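# Seat a loose contact into a housing cavity until latched

## Task

Slide the free contact fully into the housing's unoccupied cavity so that it clicks and locks, oriented with its red, notched face on the same side as the housing's red face.

## Robot and tools

ROBOT. Two arms, left_arm and right_arm, each with a five-finger hand: right_arm has a right hand, left_arm a mirrored left hand. Scene frame: origin at table-top height midway between the nominal bases, +x out over the table, +z up, left_arm on the +y side. Calibrated bases: left_arm at (-0.021, +0.433, 0) m, right_arm at (-0.053, -0.356, 0) m, both nearly unrotated. Fixed cameras and the table use the scene frame; each arm's reported hand pose, velocities and Hand target are in that arm's own base frame. Printed positions can be off by a few cm.

HAND POINT. A point 0.05 m in front of the palm and 0.15 m from the wrist flange along the fingers. Its +z runs along the straight fingers, +y out of the palm, +x across the palm away from the thumb (toward the thumb on the left hand). Straight fingers extend 0.06-0.07 m past it. A bracket on the little-finger side of the wrist can strike things, and with fingers level the wrist may hang below the point and touch the table first.

execute_actions(actions, cameras). actions: a list of up to 15 actions; each action is a table of up to 15 rows, one row per 1/30 s step; a short table repeats its last row to fill 15 steps. Each row is one list of 28 numbers in [-1, 1] covering both arms: left dx, dy, dz, rx, ry, rz; left little, ring, middle, index, thumb_bend, thumb_turn, force_limit, speed; then the same 14 for the right arm. The six pose numbers are an offset, along the Hand target's own axes, from the Hand target at that action's start (every row counts from that start, not from the prior row); 1.0 = 0.6 m or 180 degrees; rx, ry, rz form one rotation vector. All zeros re-requests the current Hand target. The hand numbers are absolute targets: +1 open/straight, -1 closed; thumb_turn -1 puts the thumb opposite the fingers, +1 beside the palm. force_limit maps -1 to about 0 N and +1 to 10 N (15 N for the thumb's motors); speed rises from near zero at -1 to full at +0.48 and above. To leave a hand unchanged, resend the eight numbers of its last executed row (before any, its hand_measured plus hand_force_limit and hand_speed). Images come back only with an empty actions list or when cameras names them.

move(target, speed, blend, stop_force, zero, blocking, cameras). target: one 28-number row laid out as above, or a list of up to 15 such rows; every row's pose numbers are offsets from the Hand targets at the move's start, not chained. Each hand point goes in a straight line; the whole move is capped at 10 s. speed: m/s, 0.002 to 3.6, default 0.25 (turns up to twice that in rad/s), one value or one per target. blend: metres of corner rounding per target, 0 = stop there. stop_force: newtons, 3 to 120, one value for both arms; an arm's path ends when its wrist sensor feels that much push against the motion. zero (with stop_force only): true re-zeroes before the move, false keeps the old zero so presses accumulate. blocking=false returns after about 0.5 s while the move continues (not allowed with stop_force). Hand settings: in a list, use identical hand numbers in every row. Paths do not avoid obstacles; route around an arm's own base. Result ends with a move: line such as done, off_target, moving, held or fault, plus limits (paced = pose clipped, held = steps withheld).

wait(seconds 0-10): lets time pass holding commands. stop(): brakes a running move. zoom_image(camera, region [x0, y0, x1, y1] in pixels, at most 504 by 504) enlarges part of a camera's newest image. show_instructions(): shows the scene's reference pages. zero_wrist_force(arm: left_arm or right_arm). finished_scene(scene: the current scene's number) ends the scene irreversibly; the goal must persist without the robot.

CAMERAS (896x504): cam_head_left, cam_head_right, cam_high, cam_low, cam_left_wrist, cam_right_wrist.

RESULTS. Per arm: end_effector_position (m), end_effector_quat_wxyz, velocities, Hand target (the commanded pose after clipping; next offsets start from it; the hand often rests slightly short of it), Joint positions, joint torques (include the arm's weight), Wrist force/torque in end-effector axes plus a peak line, hand_measured, hand_stopped_by (moving, target, force, stalled, fault), hand_load_n (positive = finger pushed open), hand_force_limit, hand_speed. Action calls also list positions at some steps. Orientation commands are clipped to 32 degrees from the measured one per step.

GRIPPING. With thumb_turn at -1, the hand closes around things about 0.035-0.065 m thick, handles down to 0.025 m. For a gentle hold, use speed -0.94 or lower. To grip harder, raise force_limit and send a more-closed target; to loosen, send a more-open one.

AVOID. Joint contact torque at the limit (136 N m for shoulder and elbow, 25.4 N m for wrists) or about 150 N on any arm part triggers a 10 s fault stop. Arms are stiff: aiming even slightly beyond a firm contact can fault, so approach slowly and use stop_force. Do not bang the arms together or let one hand clamp the other's fingers. Do not drop parts, release moving parts, hit fixed or heavy objects, overload fingers, or let anything leave the table. Motors reaching 85 °C brake the arm for 30-60 s; a MOTOR HOT line warns at 70 °C. Loose objects may occasionally get nudged by outside disturbances.

Each tool is called as name(argument=value, ...) on one line, values as JSON.

Reference images:

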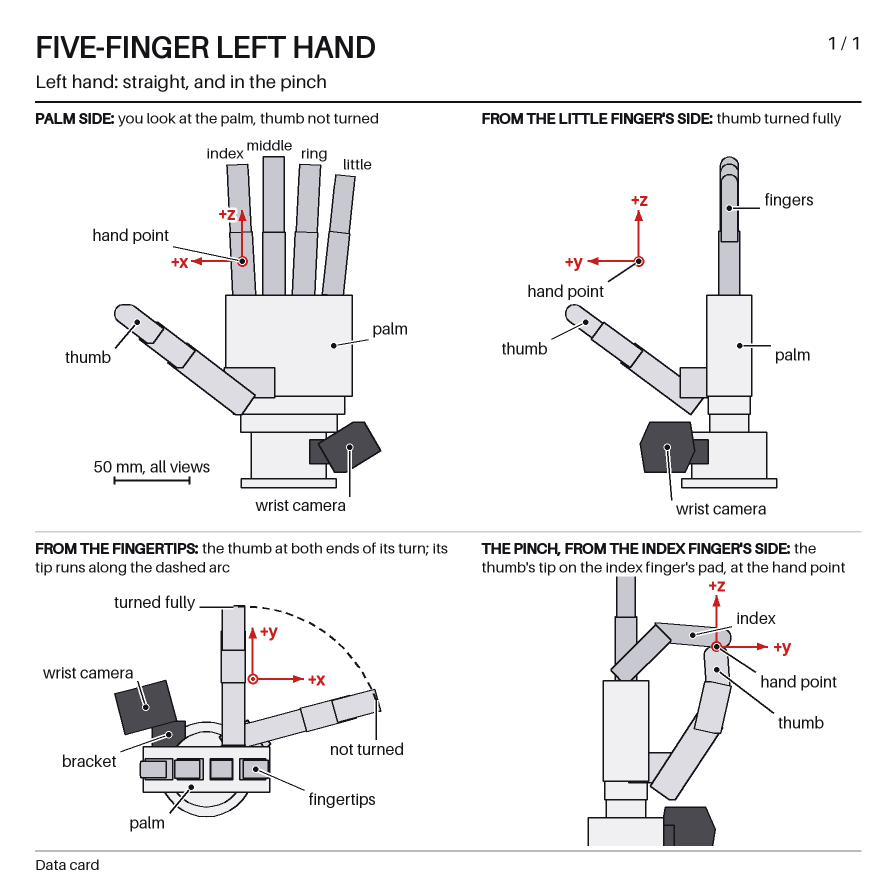

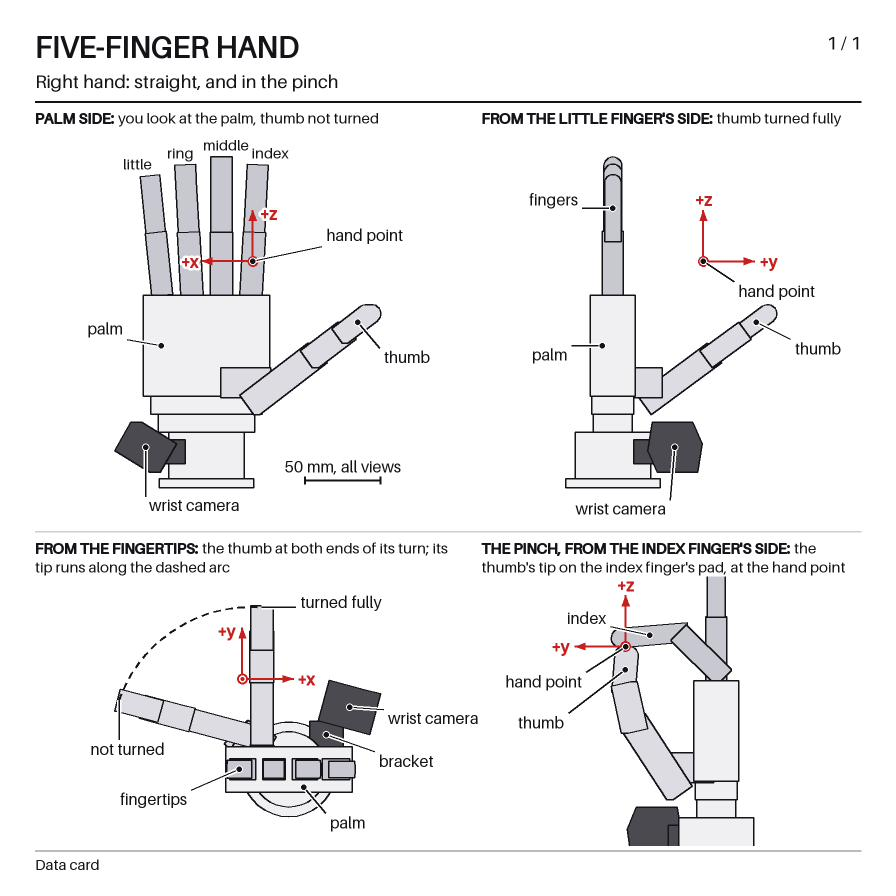

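## Session

execute_actions(actions=[])

Scene clock: 0.00 s.
left_arm: end_effector_position=(+0.5118, +0.2848, +0.2785) hand_measured=(+1.000, +1.000, +1.000, +1.000, +1.000, +1.000) hand_load_n=(-0.5, +0.0, +0.0, +0.0, +0.0, +0.0) hand_stopped_by=(target, target, target, target, target, target) hand_force_limit=0.00 hand_speed=-0.80 end_effector_quat_wxyz=(-0.063, +0.794, -0.581, +0.166) | right_arm: end_effector_position=(+0.7112, +0.3070, +0.2596) hand_measured=(+1.000, +1.000, +1.000, +1.000, +1.000, +1.000) hand_load_n=(+0.0, +0.0, +0.0, +0.0, +0.0, +0.0) hand_stopped_by=(target, target, target, target, target, target) hand_force_limit=0.00 hand_speed=-0.80 end_effector_quat_wxyz=(+0.109, +0.397, +0.909, +0.067)
Joint positions: left_arm=[4.013 -2.319 -0.653 1.556 -1.248 3.681] | right_arm=[0.239 -0.573 0.27 1.618 1.595 -0.51]
Joint velocities: within noise
Joint torques (N m): no reading
Motor temperatures (°C): left_arm=[27 30 35 33 38 33] | right_arm=[31 30 32 34 36 34]
Wrist force (N): no reading
Wrist torque (N m): no reading
Wrist force, peak (N): no reading
Hand target: left_arm +0.5118, +0.2848, +0.2785; -0.063, +0.794, -0.581, +0.166 | right_arm +0.7112, +0.3070, +0.2596; +0.109, +0.397, +0.909, +0.067

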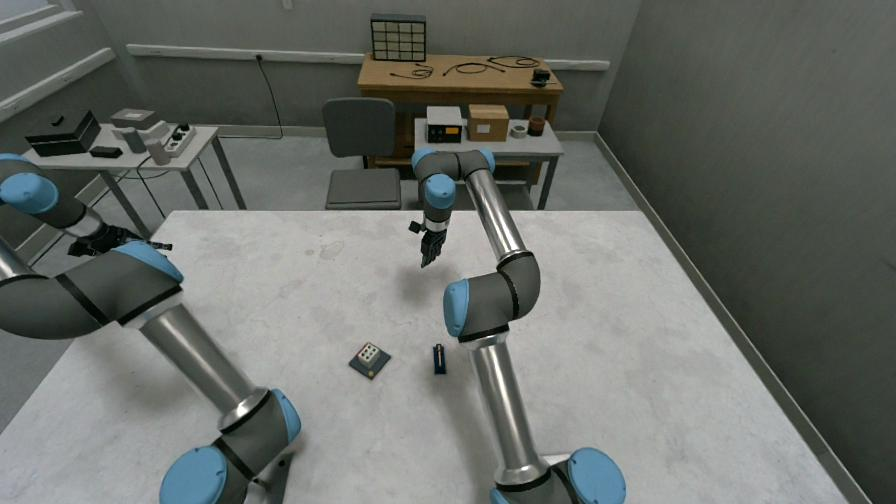

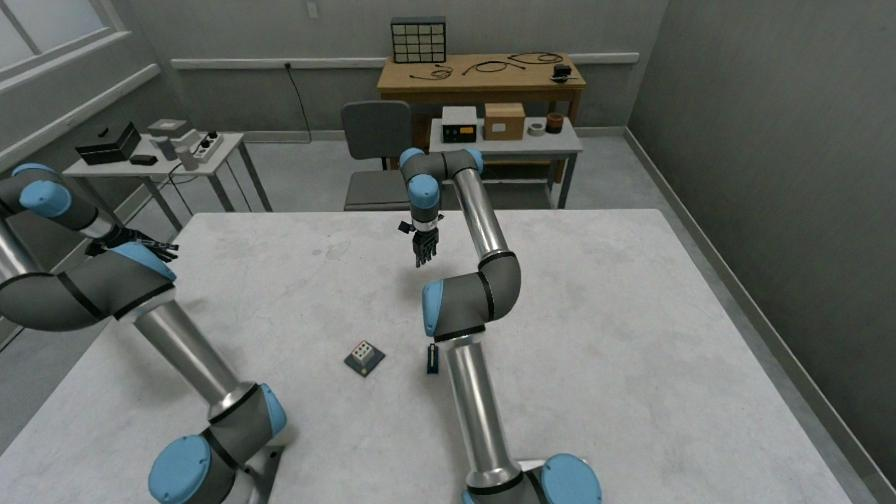

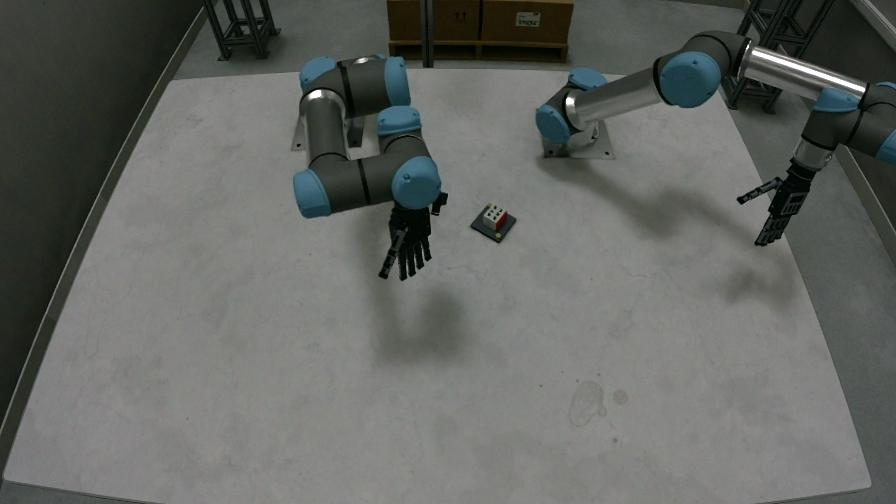

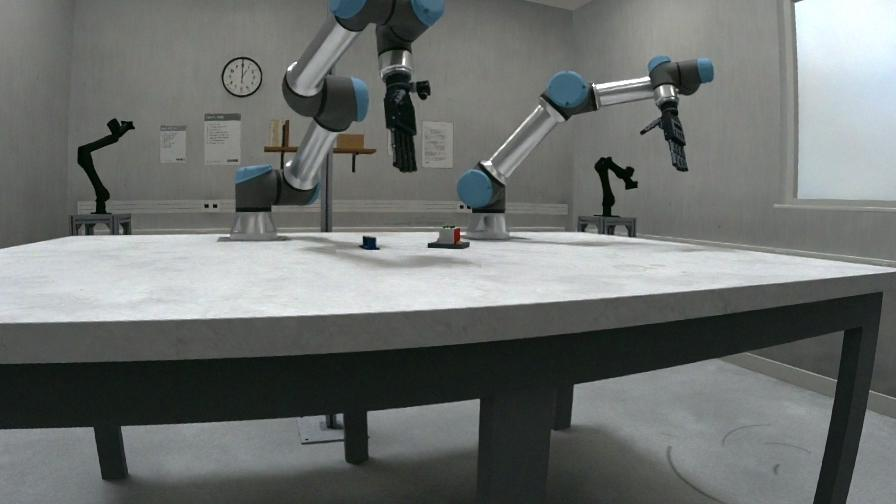

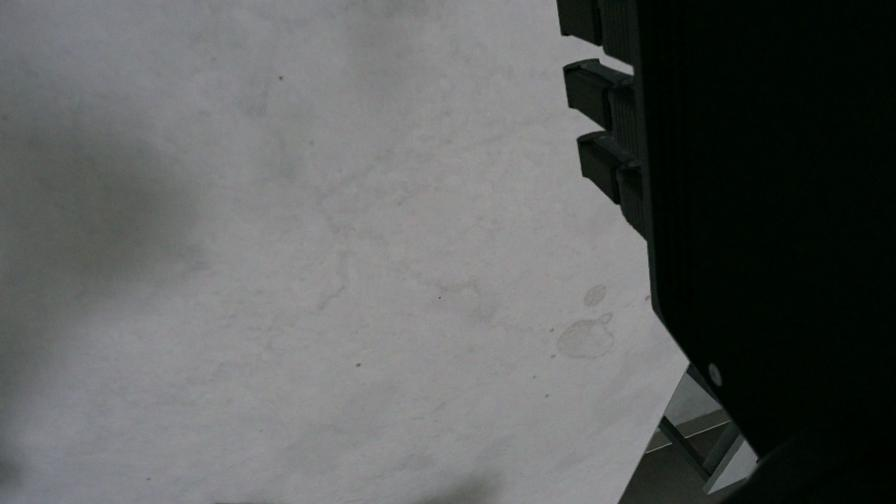

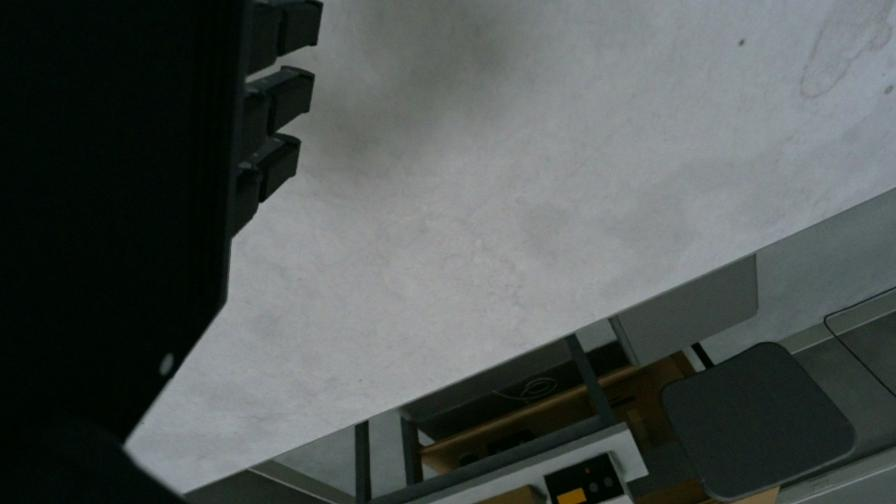

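zoom_image(camera="cam_head_left", region=[330, 320, 470, 400])

zoom_image(camera="cam_head_right", region=[330, 320, 470, 400])

zoom_image(camera="cam_high", region=[440, 180, 560, 260])

zoom_image(camera="cam_low", region=[340, 210, 500, 270])

Scaled by 3.600.

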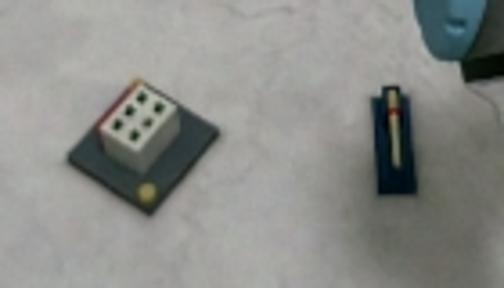

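Scaled by 3.600.

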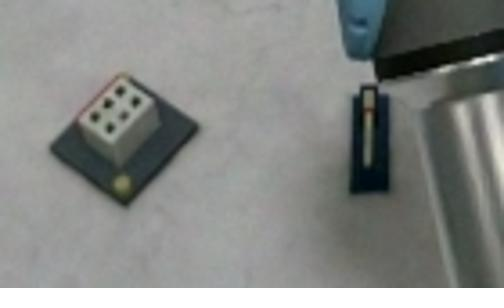

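Scaled by 4.200.

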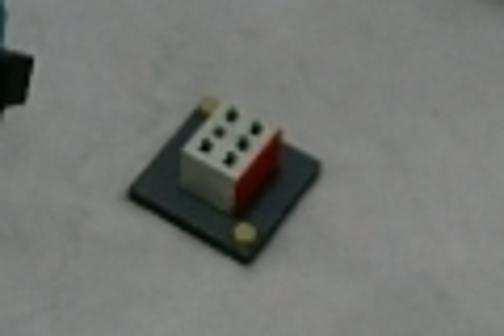

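Scaled by 3.150.

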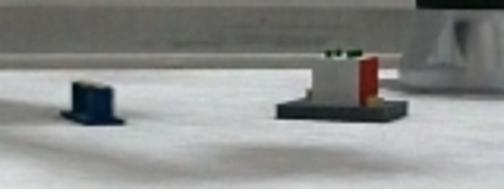

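move(target=[0,0,0,0,0,0,1,1,1,1,1,1,0,-0.8,0.4233,-0.4277,-0.3105,0.0670,0.0467,0,1,1,1,1,1,1,0,-0.8], cameras=["all"])

Scene clock: 6.63 s.
left_arm: end_effector_position=(+0.5118, +0.2848, +0.2785) hand_measured=(+1.000, +1.000, +1.000, +1.000, +1.000, +1.000) hand_load_n=(+0.0, +0.0, +0.0, +0.0, +0.0, +0.0) hand_stopped_by=(target, target, target, target, target, target) hand_force_limit=0.00 hand_speed=-0.80 end_effector_quat_wxyz=(-0.063, +0.794, -0.581, +0.166) | right_arm: end_effector_position=(+0.3151, +0.3142, +0.3494) hand_measured=(+1.000, +1.000, +1.000, +1.000, +1.000, +1.000) hand_load_n=(+0.0, +0.0, +0.0, +0.0, +0.0, +0.0) hand_stopped_by=(target, target, target, target, target, target) hand_force_limit=0.00 hand_speed=-0.80 end_effector_quat_wxyz=(+0.000, +0.400, +0.916, +0.001)
Joint positions: left_arm=[4.013 -2.319 -0.653 1.556 -1.248 3.681] | right_arm=[0.517 -1.402 1.356 1.616 1.57 -0.229]
Joint torques (N m): left_arm=[0.12 50.24 17.11 -2.2 0.34 0] | right_arm=[-2.67 -34.32 -16.41 1.69 1.53 0.51]
Wrist force (N): left_arm=[0.0 0.0 -0.1] | right_arm=[-0.4 0.6 0.0]
Wrist torque (N m): left_arm=[0.01 0.01 0.00] | right_arm=[0.06 0.04 0.12]
Wrist force, peak (N): left_arm=[-0.4 -0.1 0.0] | right_arm=[-1.2 0.9 0.9]
Hand target: left_arm +0.5118, +0.2848, +0.2785; -0.063, +0.794, -0.581, +0.166 | right_arm +0.3151, +0.3141, +0.3494; +0.000, +0.400, +0.916, +0.001
Off the commanded pose: left_arm 0.000 m, 0 deg | right_arm 0.000 m, 0 deg.
move: done

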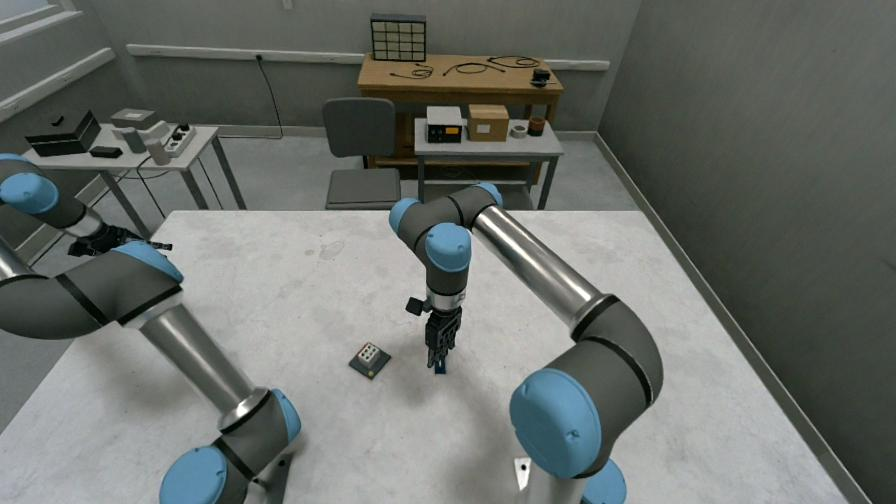

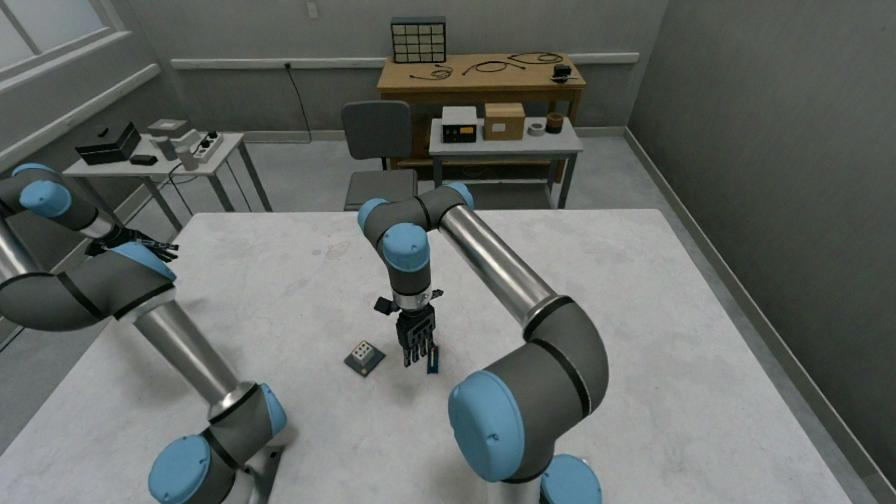

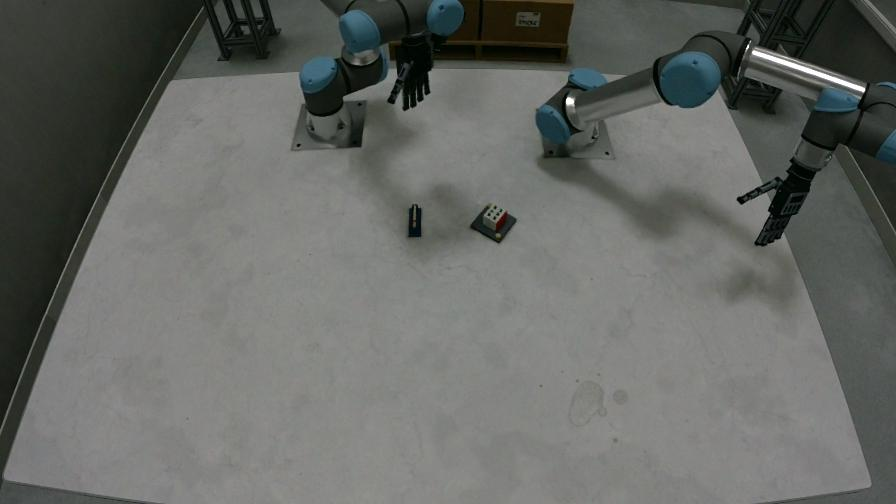

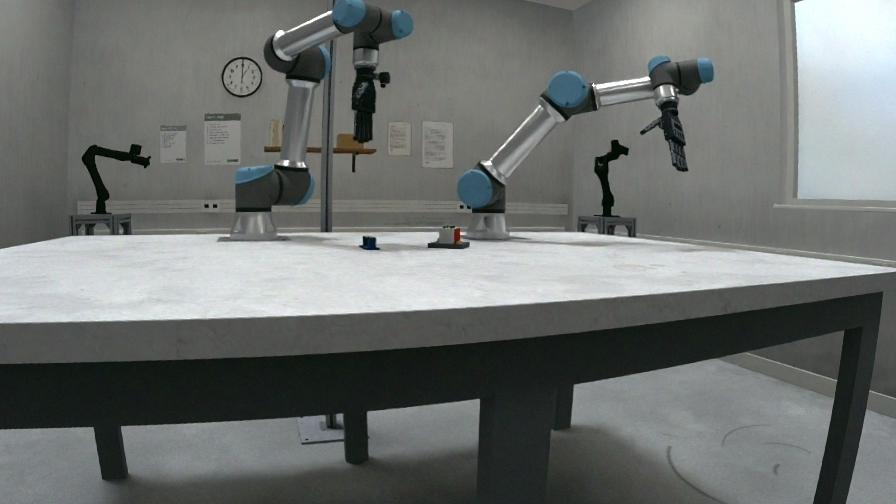

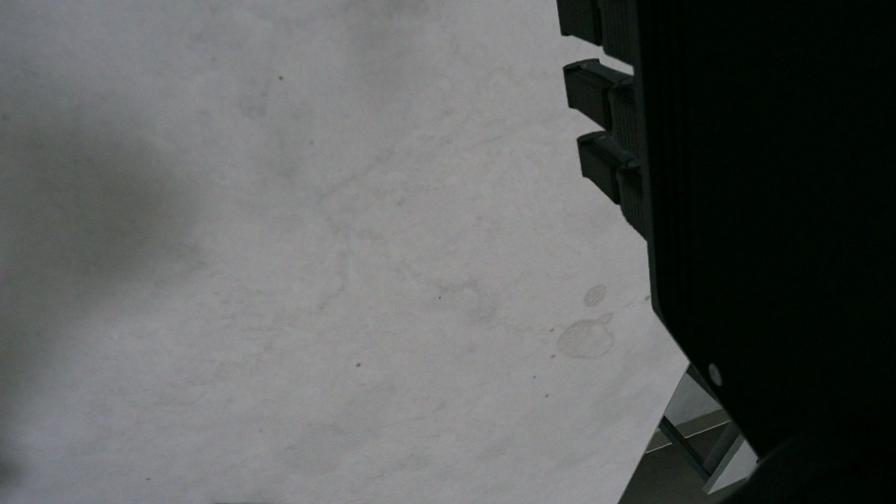

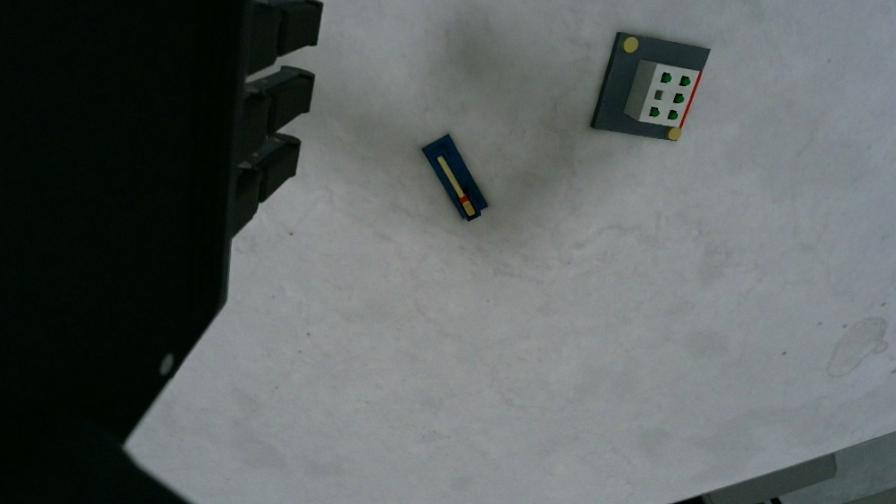

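zoom_image(camera="cam_right_wrist", region=[570, 10, 730, 160])

zoom_image(camera="cam_right_wrist", region=[400, 120, 520, 240])

zoom_image(camera="cam_low", region=[340, 220, 400, 260])

zoom_image(camera="cam_high", region=[390, 190, 440, 250])

Scaled by 3.150.

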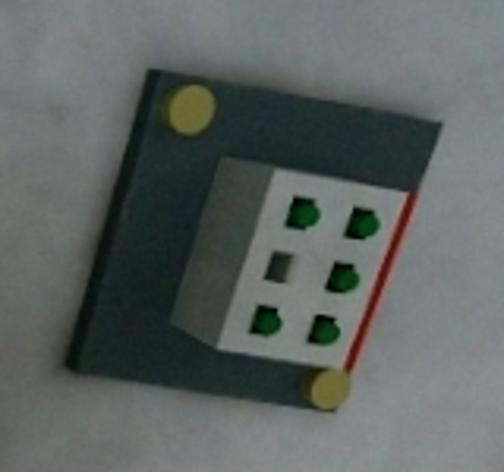

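Scaled by 4.200.

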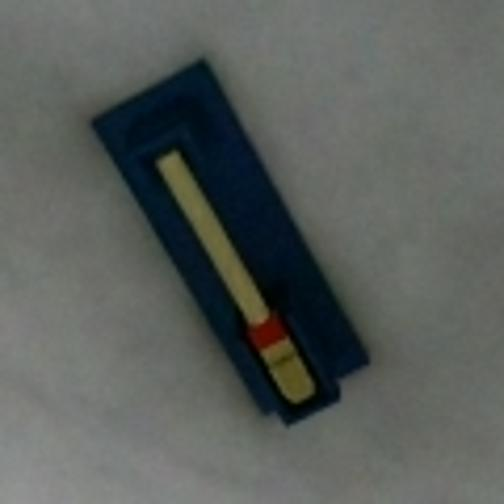

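Scaled by 8.400.

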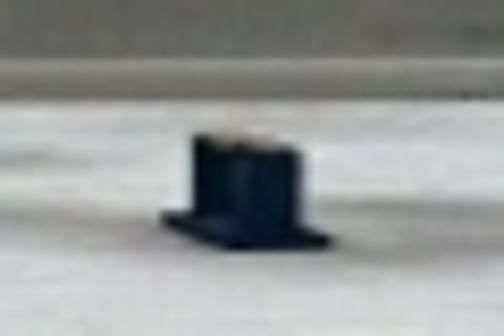

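Scaled by 8.400.

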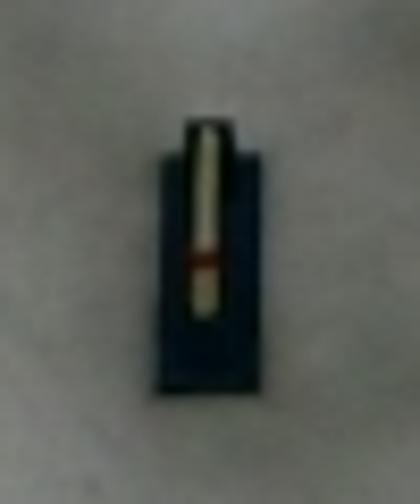

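move(target=[0,0,0,0,0,0,1,1,1,1,1,1,0,-0.8,0,0,0.2,0,0,0,1,1,1,1,1,1,0,-0.8], cameras=["cam_right_wrist","cam_low","cam_high"])

zoom_image(camera="cam_right_wrist", region=[350, 50, 650, 250])

Scene clock: 9.73 s.
left_arm: end_effector_position=(+0.5118, +0.2848, +0.2785) hand_measured=(+1.000, +1.000, +1.000, +1.000, +1.000, +1.000) hand_load_n=(+0.0, +0.0, +0.0, +0.0, +0.0, +0.0) hand_stopped_by=(target, target, target, target, target, target) hand_force_limit=0.00 hand_speed=-0.80 end_effector_quat_wxyz=(-0.063, +0.794, -0.581, +0.166) | right_arm: end_effector_position=(+0.3151, +0.3143, +0.2295) hand_measured=(+1.000, +1.000, +1.000, +1.000, +1.000, +1.000) hand_load_n=(+0.0, +0.0, +0.0, +0.0, +0.0, +0.0) hand_stopped_by=(target, target, target, target, target, target) hand_force_limit=0.00 hand_speed=-0.80 end_effector_quat_wxyz=(+0.000, +0.400, +0.916, +0.001)
Joint positions: left_arm=[4.013 -2.319 -0.653 1.556 -1.248 3.681] | right_arm=[0.518 -1.372 1.628 1.314 1.57 -0.229]
Joint torques (N m): left_arm=[0.25 49.14 17.46 -2.07 0.45 0.1] | right_arm=[5.56 -29.7 -10.2 0.17 -1.72 -1.18]
Wrist force (N): left_arm=[-0.1 0.0 0.0] | right_arm=[-0.3 0.2 -0.1]
Wrist torque (N m): left_arm=[0.00 0.03 -0.01] | right_arm=[0.02 0.04 -0.01]
Wrist force, peak (N): left_arm=[-0.1 -0.3 -0.5] | right_arm=[-0.3 0.7 2.1]
Hand target: left_arm +0.5118, +0.2848, +0.2785; -0.063, +0.794, -0.581, +0.166 | right_arm +0.3151, +0.3143, +0.2294; +0.000, +0.400, +0.916, +0.001
Off the commanded pose: left_arm 0.000 m, 0 deg | right_arm 0.000 m, 0 deg.
move: done
Images, in order (width x height): cam_high 896x504, cam_low 896x504, cam_right_wrist 896x504.

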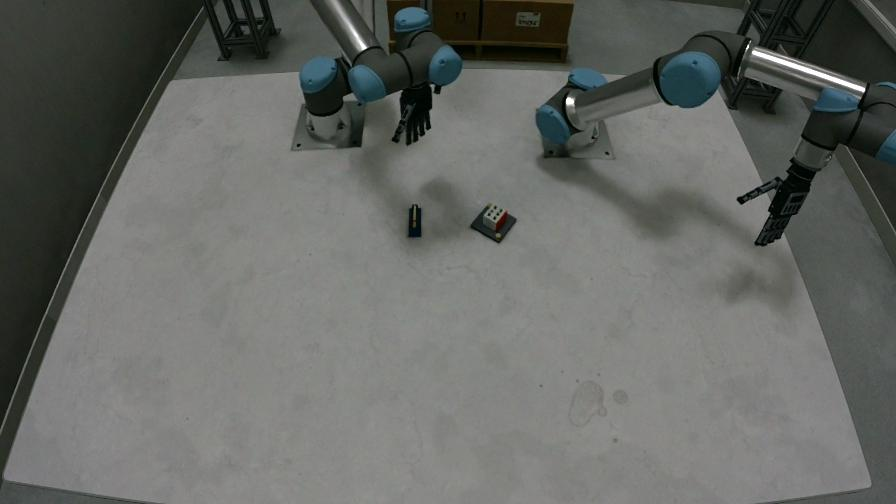

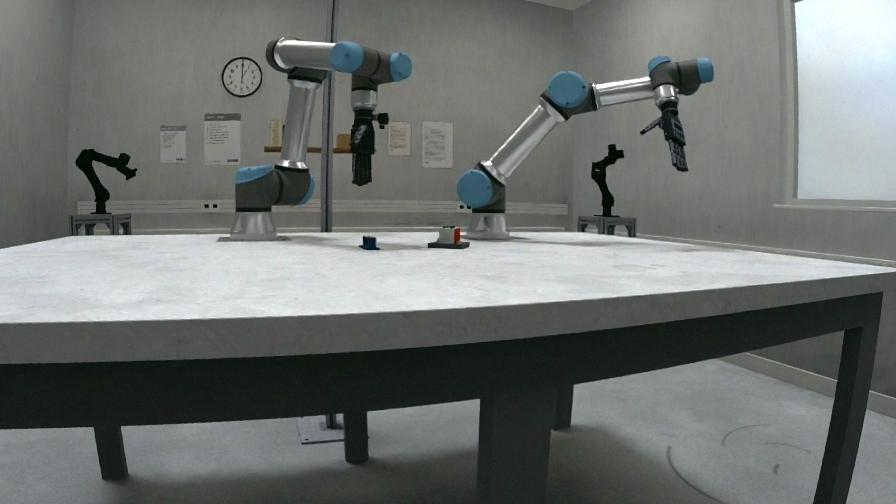

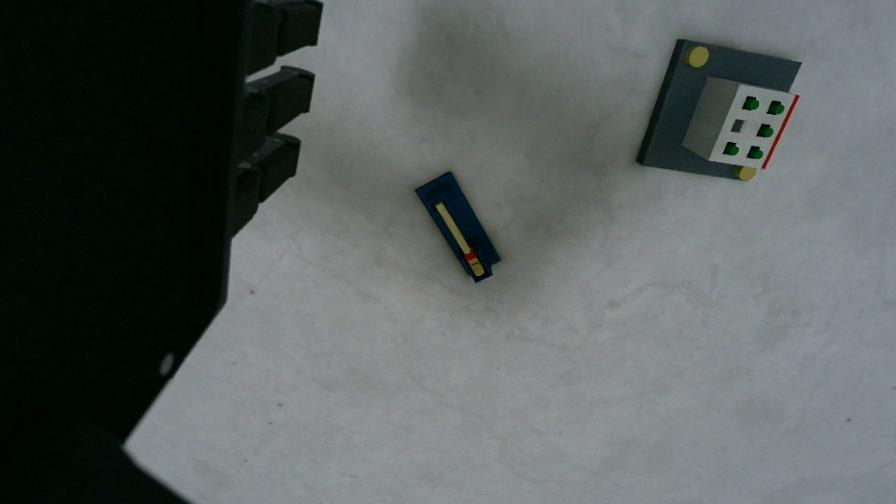

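Scaled by 1.680.

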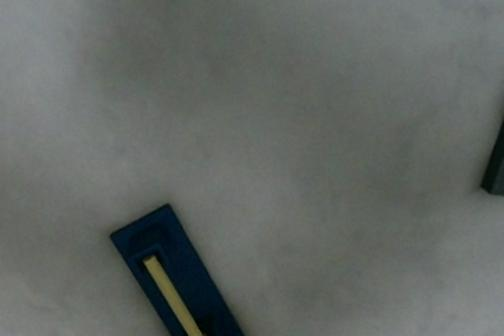

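move(target=[0,0,0,0,0,0,1,1,1,1,1,1,0,-0.8,-0.1,0,0,0,0,0,1,1,1,1,1,1,0,-0.8], cameras=["cam_right_wrist"])

move(target=[0,0,0,0,0,0,1,1,1,1,1,1,0,-0.8,0,0,0.16,0,0,0,1,1,1,1,1,1,0,-0.8], cameras=["cam_right_wrist","cam_low","cam_high"])

Scene clock: 13.50 s.
left_arm: end_effector_position=(+0.5118, +0.2848, +0.2785) hand_measured=(+1.000, +1.000, +1.000, +1.000, +1.000, +1.000) hand_load_n=(+0.0, +0.0, +0.5, +0.0, +0.0, +0.0) hand_stopped_by=(target, target, target, target, target, target) hand_force_limit=0.00 hand_speed=-0.80 end_effector_quat_wxyz=(-0.063, +0.794, -0.581, +0.166) | right_arm: end_effector_position=(+0.3558, +0.2703, +0.2294) hand_measured=(+1.000, +1.000, +1.000, +1.000, +1.000, +1.000) hand_load_n=(+0.0, +0.5, +0.0, +0.0, +0.0, +0.0) hand_stopped_by=(target, target, target, target, target, target) hand_force_limit=0.00 hand_speed=-0.80 end_effector_quat_wxyz=(+0.000, +0.401, +0.916, +0.001)
Joint positions: left_arm=[4.013 -2.319 -0.653 1.556 -1.248 3.681] | right_arm=[0.36 -1.379 1.637 1.312 1.57 -0.387]
Joint torques (N m): left_arm=[-0.01 50.14 17.24 -2.24 0.4 0.03] | right_arm=[-4.05 -19.94 -22.04 4.41 -1.01 -1.22]
Wrist force (N): left_arm=[-0.2 0.0 0.0] | right_arm=[-0.2 0.5 -0.2]
Wrist torque (N m): left_arm=[0.00 0.03 -0.01] | right_arm=[0.05 0.02 -0.06]
Wrist force, peak (N): left_arm=[-0.1 -0.1 -0.3] | right_arm=[-1.5 0.4 0.1]
Hand target: left_arm +0.5118, +0.2848, +0.2785; -0.063, +0.794, -0.581, +0.166 | right_arm +0.3558, +0.2702, +0.2294; +0.000, +0.400, +0.916, +0.001
Off the commanded pose: left_arm 0.000 m, 0 deg | right_arm 0.000 m, 0 deg.
move: done
Images, in order (width x height): cam_right_wrist 896x504.

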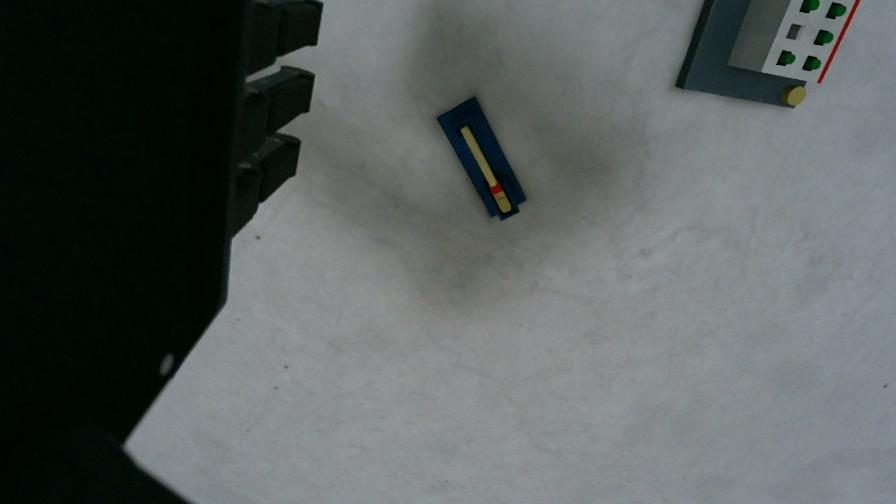

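Scene clock: 14.40 s.
left_arm: end_effector_position=(+0.5118, +0.2848, +0.2785) hand_measured=(+1.000, +1.000, +1.000, +1.000, +1.000, +1.000) hand_load_n=(+0.0, +0.0, +0.0, +0.0, +0.0, -0.5) hand_stopped_by=(target, target, target, target, target, target) hand_force_limit=0.00 hand_speed=-0.80 end_effector_quat_wxyz=(-0.063, +0.794, -0.581, +0.166) | right_arm: end_effector_position=(+0.3559, +0.2703, +0.1335) hand_measured=(+1.000, +1.000, +1.000, +1.000, +1.000, +1.000) hand_load_n=(+0.0, +0.0, +0.0, +0.5, +0.0, +0.0) hand_stopped_by=(target, target, target, target, target, target) hand_force_limit=0.00 hand_speed=-0.80 end_effector_quat_wxyz=(+0.000, +0.400, +0.916, +0.001)
Joint positions: left_arm=[4.013 -2.319 -0.653 1.556 -1.248 3.681] | right_arm=[0.36 -1.294 1.793 1.071 1.57 -0.387]
Joint torques (N m): left_arm=[0.29 48.9 17.46 -2.22 0.32 0] | right_arm=[11.75 -22.22 -9.23 0.17 -1.56 1.57]
Wrist force (N): left_arm=[0.0 -0.1 0.2] | right_arm=[0.0 0.3 -0.1]
Wrist torque (N m): left_arm=[-0.02 0.01 0.00] | right_arm=[0.01 -0.02 -0.07]
Wrist force, peak (N): left_arm=[0.3 -0.1 -0.3] | right_arm=[-0.3 0.7 2.1]
Hand target: left_arm +0.5118, +0.2848, +0.2785; -0.063, +0.794, -0.581, +0.166 | right_arm +0.3559, +0.2703, +0.1334; +0.000, +0.400, +0.916, +0.001
Off the commanded pose: left_arm 0.000 m, 0 deg | right_arm 0.000 m, 0 deg.
move: done
Images, in order (width x height): cam_high 896x504, cam_low 896x504, cam_right_wrist 896x504.

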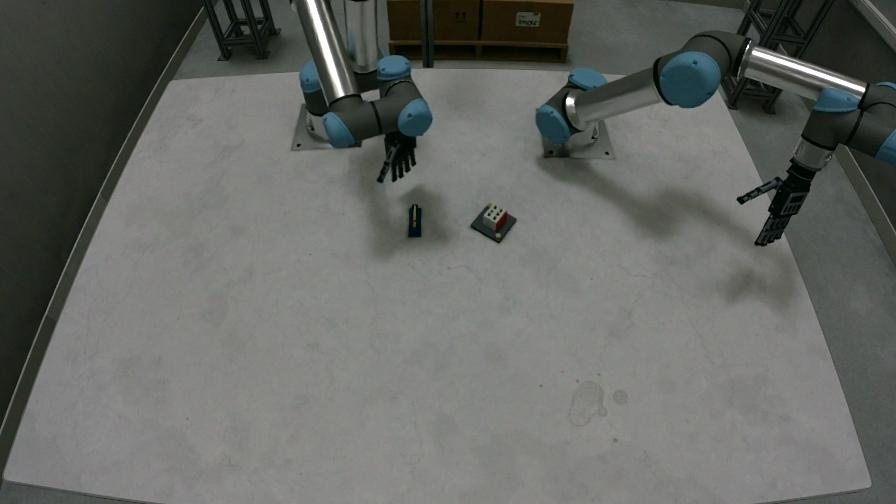

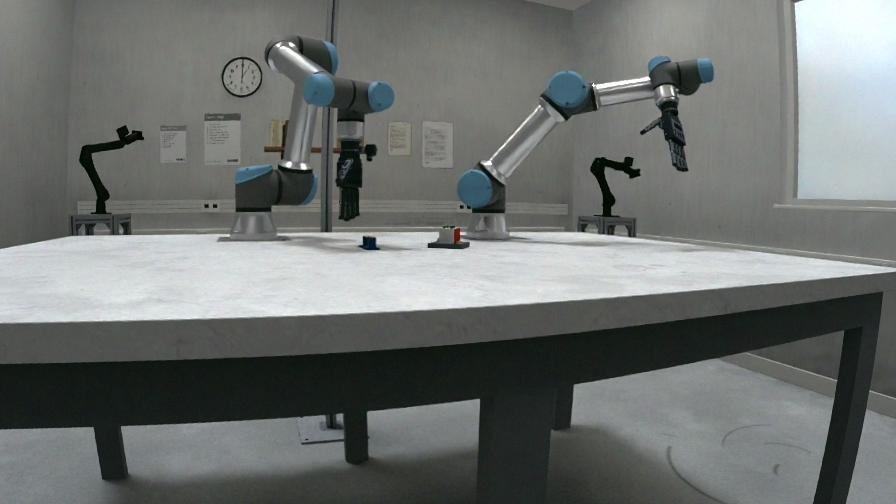

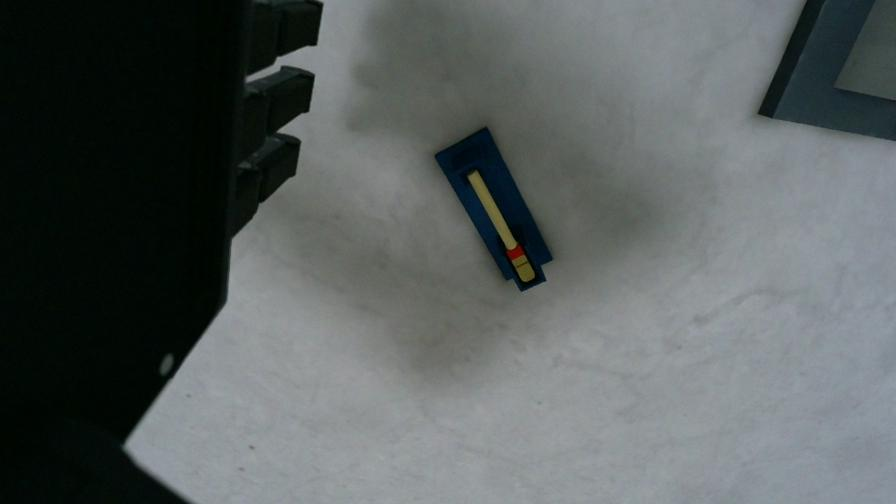

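zoom_image(camera="cam_right_wrist", region=[420, 120, 580, 300])

zoom_image(camera="cam_high", region=[370, 160, 450, 250])

zoom_image(camera="cam_low", region=[320, 180, 400, 260])

Scaled by 2.800.

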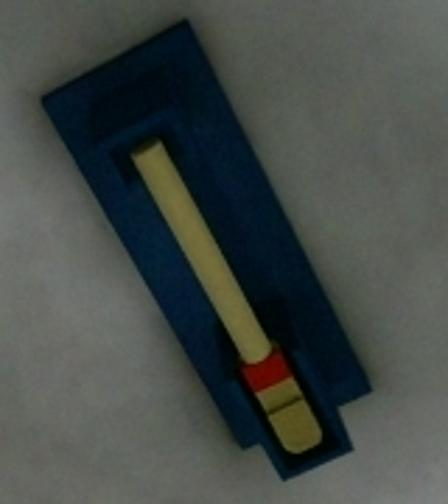

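Scaled by 5.600.

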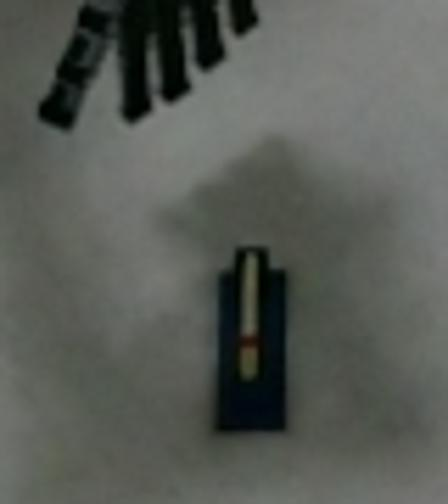

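Scaled by 6.300.

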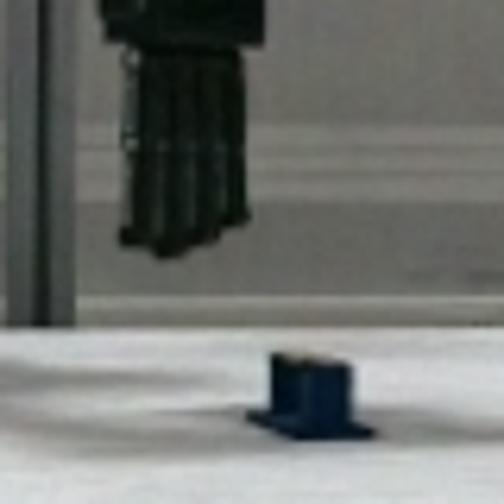

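move(target=[0,0,0,0,0,0,1,1,1,1,1,1,0,-0.8,0.254,0.3085,-0.04,0,0,0,1,1,1,1,1,1,0,-0.8], cameras=["cam_right_wrist"])

zoom_image(camera="cam_right_wrist", region=[340, 120, 580, 360])

Scene clock: 37.60 s.
left_arm: end_effector_position=(+0.5118, +0.2848, +0.2785) hand_measured=(+1.000, +1.000, +1.000, +1.000, +1.000, +1.000) hand_load_n=(+0.0, -0.5, +0.0, +0.0, +0.0, +0.0) hand_stopped_by=(target, target, target, target, target, target) hand_force_limit=0.00 hand_speed=-0.80 end_effector_quat_wxyz=(-0.063, +0.794, -0.581, +0.166) | right_arm: end_effector_position=(+0.3882, +0.5079, +0.1577) hand_measured=(+1.000, +1.000, +1.000, +1.000, +1.000, +1.000) hand_load_n=(+0.0, +0.0, +0.0, +0.0, +0.0, +0.0) hand_stopped_by=(target, target, target, target, target, target) hand_force_limit=0.00 hand_speed=-0.80 end_effector_quat_wxyz=(+0.000, +0.400, +0.916, +0.001)
Joint positions: left_arm=[4.013 -2.319 -0.653 1.556 -1.248 3.681] | right_arm=[0.758 -0.837 1.016 1.39 1.57 0.011]
Joint torques (N m): left_arm=[0.72 50.15 17.35 -2.1 0.38 0.05] | right_arm=[-4.72 -40.81 -25.64 2.94 -1.45 0.89]
Wrist force (N): left_arm=[-0.1 0.3 -0.2] | right_arm=[-0.3 0.7 0.1]
Wrist torque (N m): left_arm=[0.05 0.01 -0.02] | right_arm=[0.07 0.01 0.10]
Wrist force, peak (N): left_arm=[-0.2 0.1 -0.4] | right_arm=[1.0 2.1 -0.1]
Hand target: left_arm +0.5118, +0.2848, +0.2785; -0.063, +0.794, -0.581, +0.166 | right_arm +0.3882, +0.5079, +0.1576; +0.000, +0.400, +0.916, +0.001
Off the commanded pose: left_arm 0.000 m, 0 deg | right_arm 0.000 m, 0 deg.
move: done
Images, in order (width x height): cam_right_wrist 896x504.

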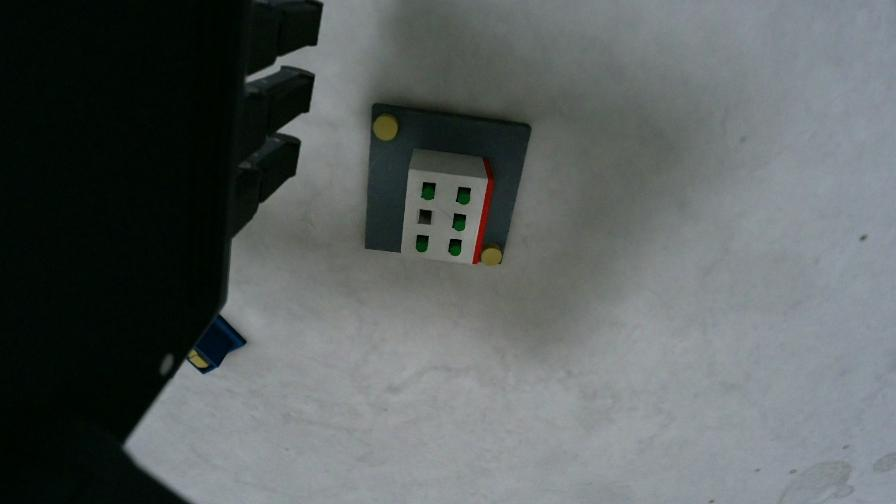

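Scaled by 2.100.

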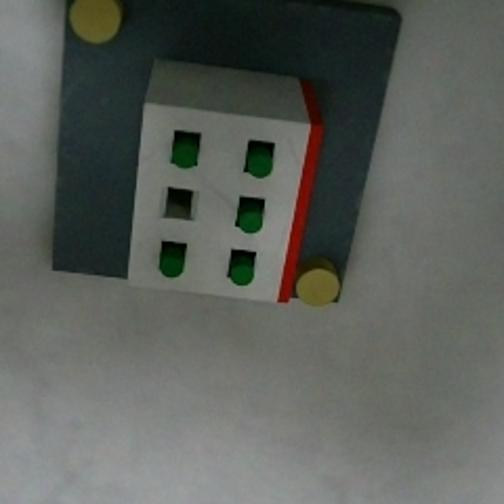

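move(target=[[0,0,0,0,0,0,1,1,1,1,1,1,0,-0.8,-0.265,-0.246,0,0,0,0,1,1,1,1,1,1,0,-0.8],[0,0,0,0,0,0,1,1,1,1,1,1,0,-0.8,-0.265,-0.246,0.096,0,0,0,1,1,1,1,1,1,0,-0.8]], cameras=["cam_right_wrist"])

zoom_image(camera="cam_right_wrist", region=[390, 180, 550, 340])

Scene clock: 44.17 s.
left_arm: end_effector_position=(+0.5118, +0.2848, +0.2785) hand_measured=(+1.000, +1.000, +1.000, +1.000, +1.000, +1.000) hand_load_n=(+0.0, +0.0, +0.0, +0.0, +0.0, +0.0) hand_stopped_by=(target, target, target, target, target, target) hand_force_limit=0.00 hand_speed=-0.80 end_effector_quat_wxyz=(-0.063, +0.794, -0.581, +0.166) | right_arm: end_effector_position=(+0.3879, +0.2910, +0.0999) hand_measured=(+1.000, +1.000, +1.000, +1.000, +1.000, +1.000) hand_load_n=(+0.0, +0.0, +0.0, +0.0, +0.0, +0.0) hand_stopped_by=(target, target, target, target, target, target) hand_force_limit=0.00 hand_speed=-0.80 end_effector_quat_wxyz=(+0.000, +0.400, +0.916, +0.001)
Joint positions: left_arm=[4.013 -2.319 -0.653 1.556 -1.248 3.681] | right_arm=[0.38 -1.171 1.718 1.024 1.57 -0.367]
Joint torques (N m): left_arm=[0.08 49.18 18.17 -2.19 0.6 -0.02] | right_arm=[-8.85 -25.88 -8.65 0.16 -1.57 0.2]
Wrist force (N): left_arm=[0.1 0.1 -0.2] | right_arm=[0.0 0.4 -0.1]
Wrist torque (N m): left_arm=[0.03 -0.01 0.00] | right_arm=[0.03 -0.02 -0.03]
Wrist force, peak (N): left_arm=[-0.4 0.1 -0.1] | right_arm=[-0.2 0.4 2.1]
Hand target: left_arm +0.5118, +0.2848, +0.2785; -0.063, +0.794, -0.581, +0.166 | right_arm +0.3879, +0.2910, +0.0998; +0.000, +0.400, +0.916, +0.001
Off the commanded pose: left_arm 0.000 m, 0 deg | right_arm 0.000 m, 0 deg.
move: done
Images, in order (width x height): cam_right_wrist 896x504.

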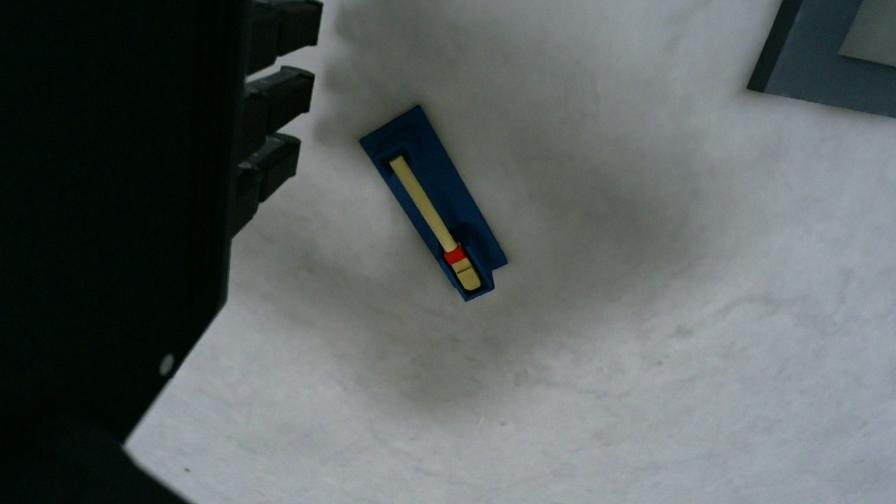

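Scaled by 3.150.

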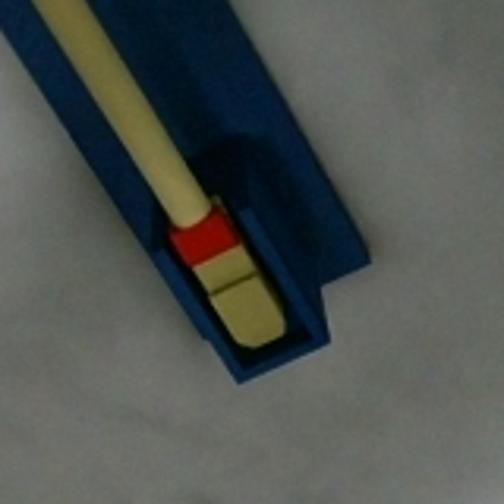

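zoom_image(camera="cam_right_wrist", region=[350, 90, 470, 210])

zoom_image(camera="cam_right_wrist", region=[380, 150, 500, 270])

Scaled by 4.200.

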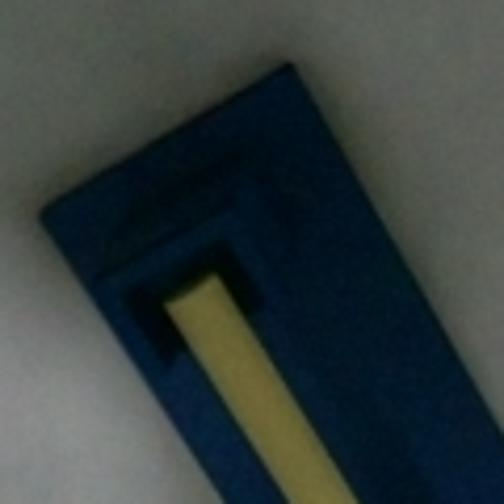

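Scaled by 4.200.

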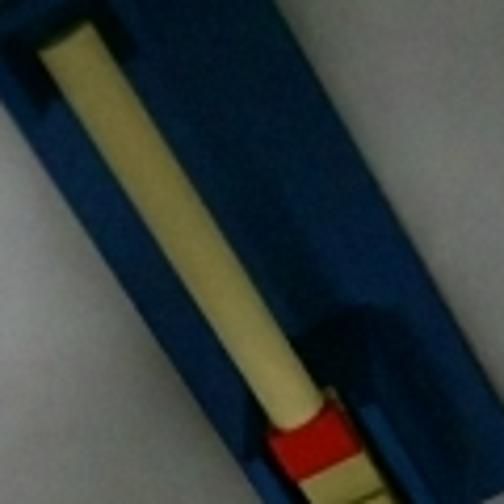

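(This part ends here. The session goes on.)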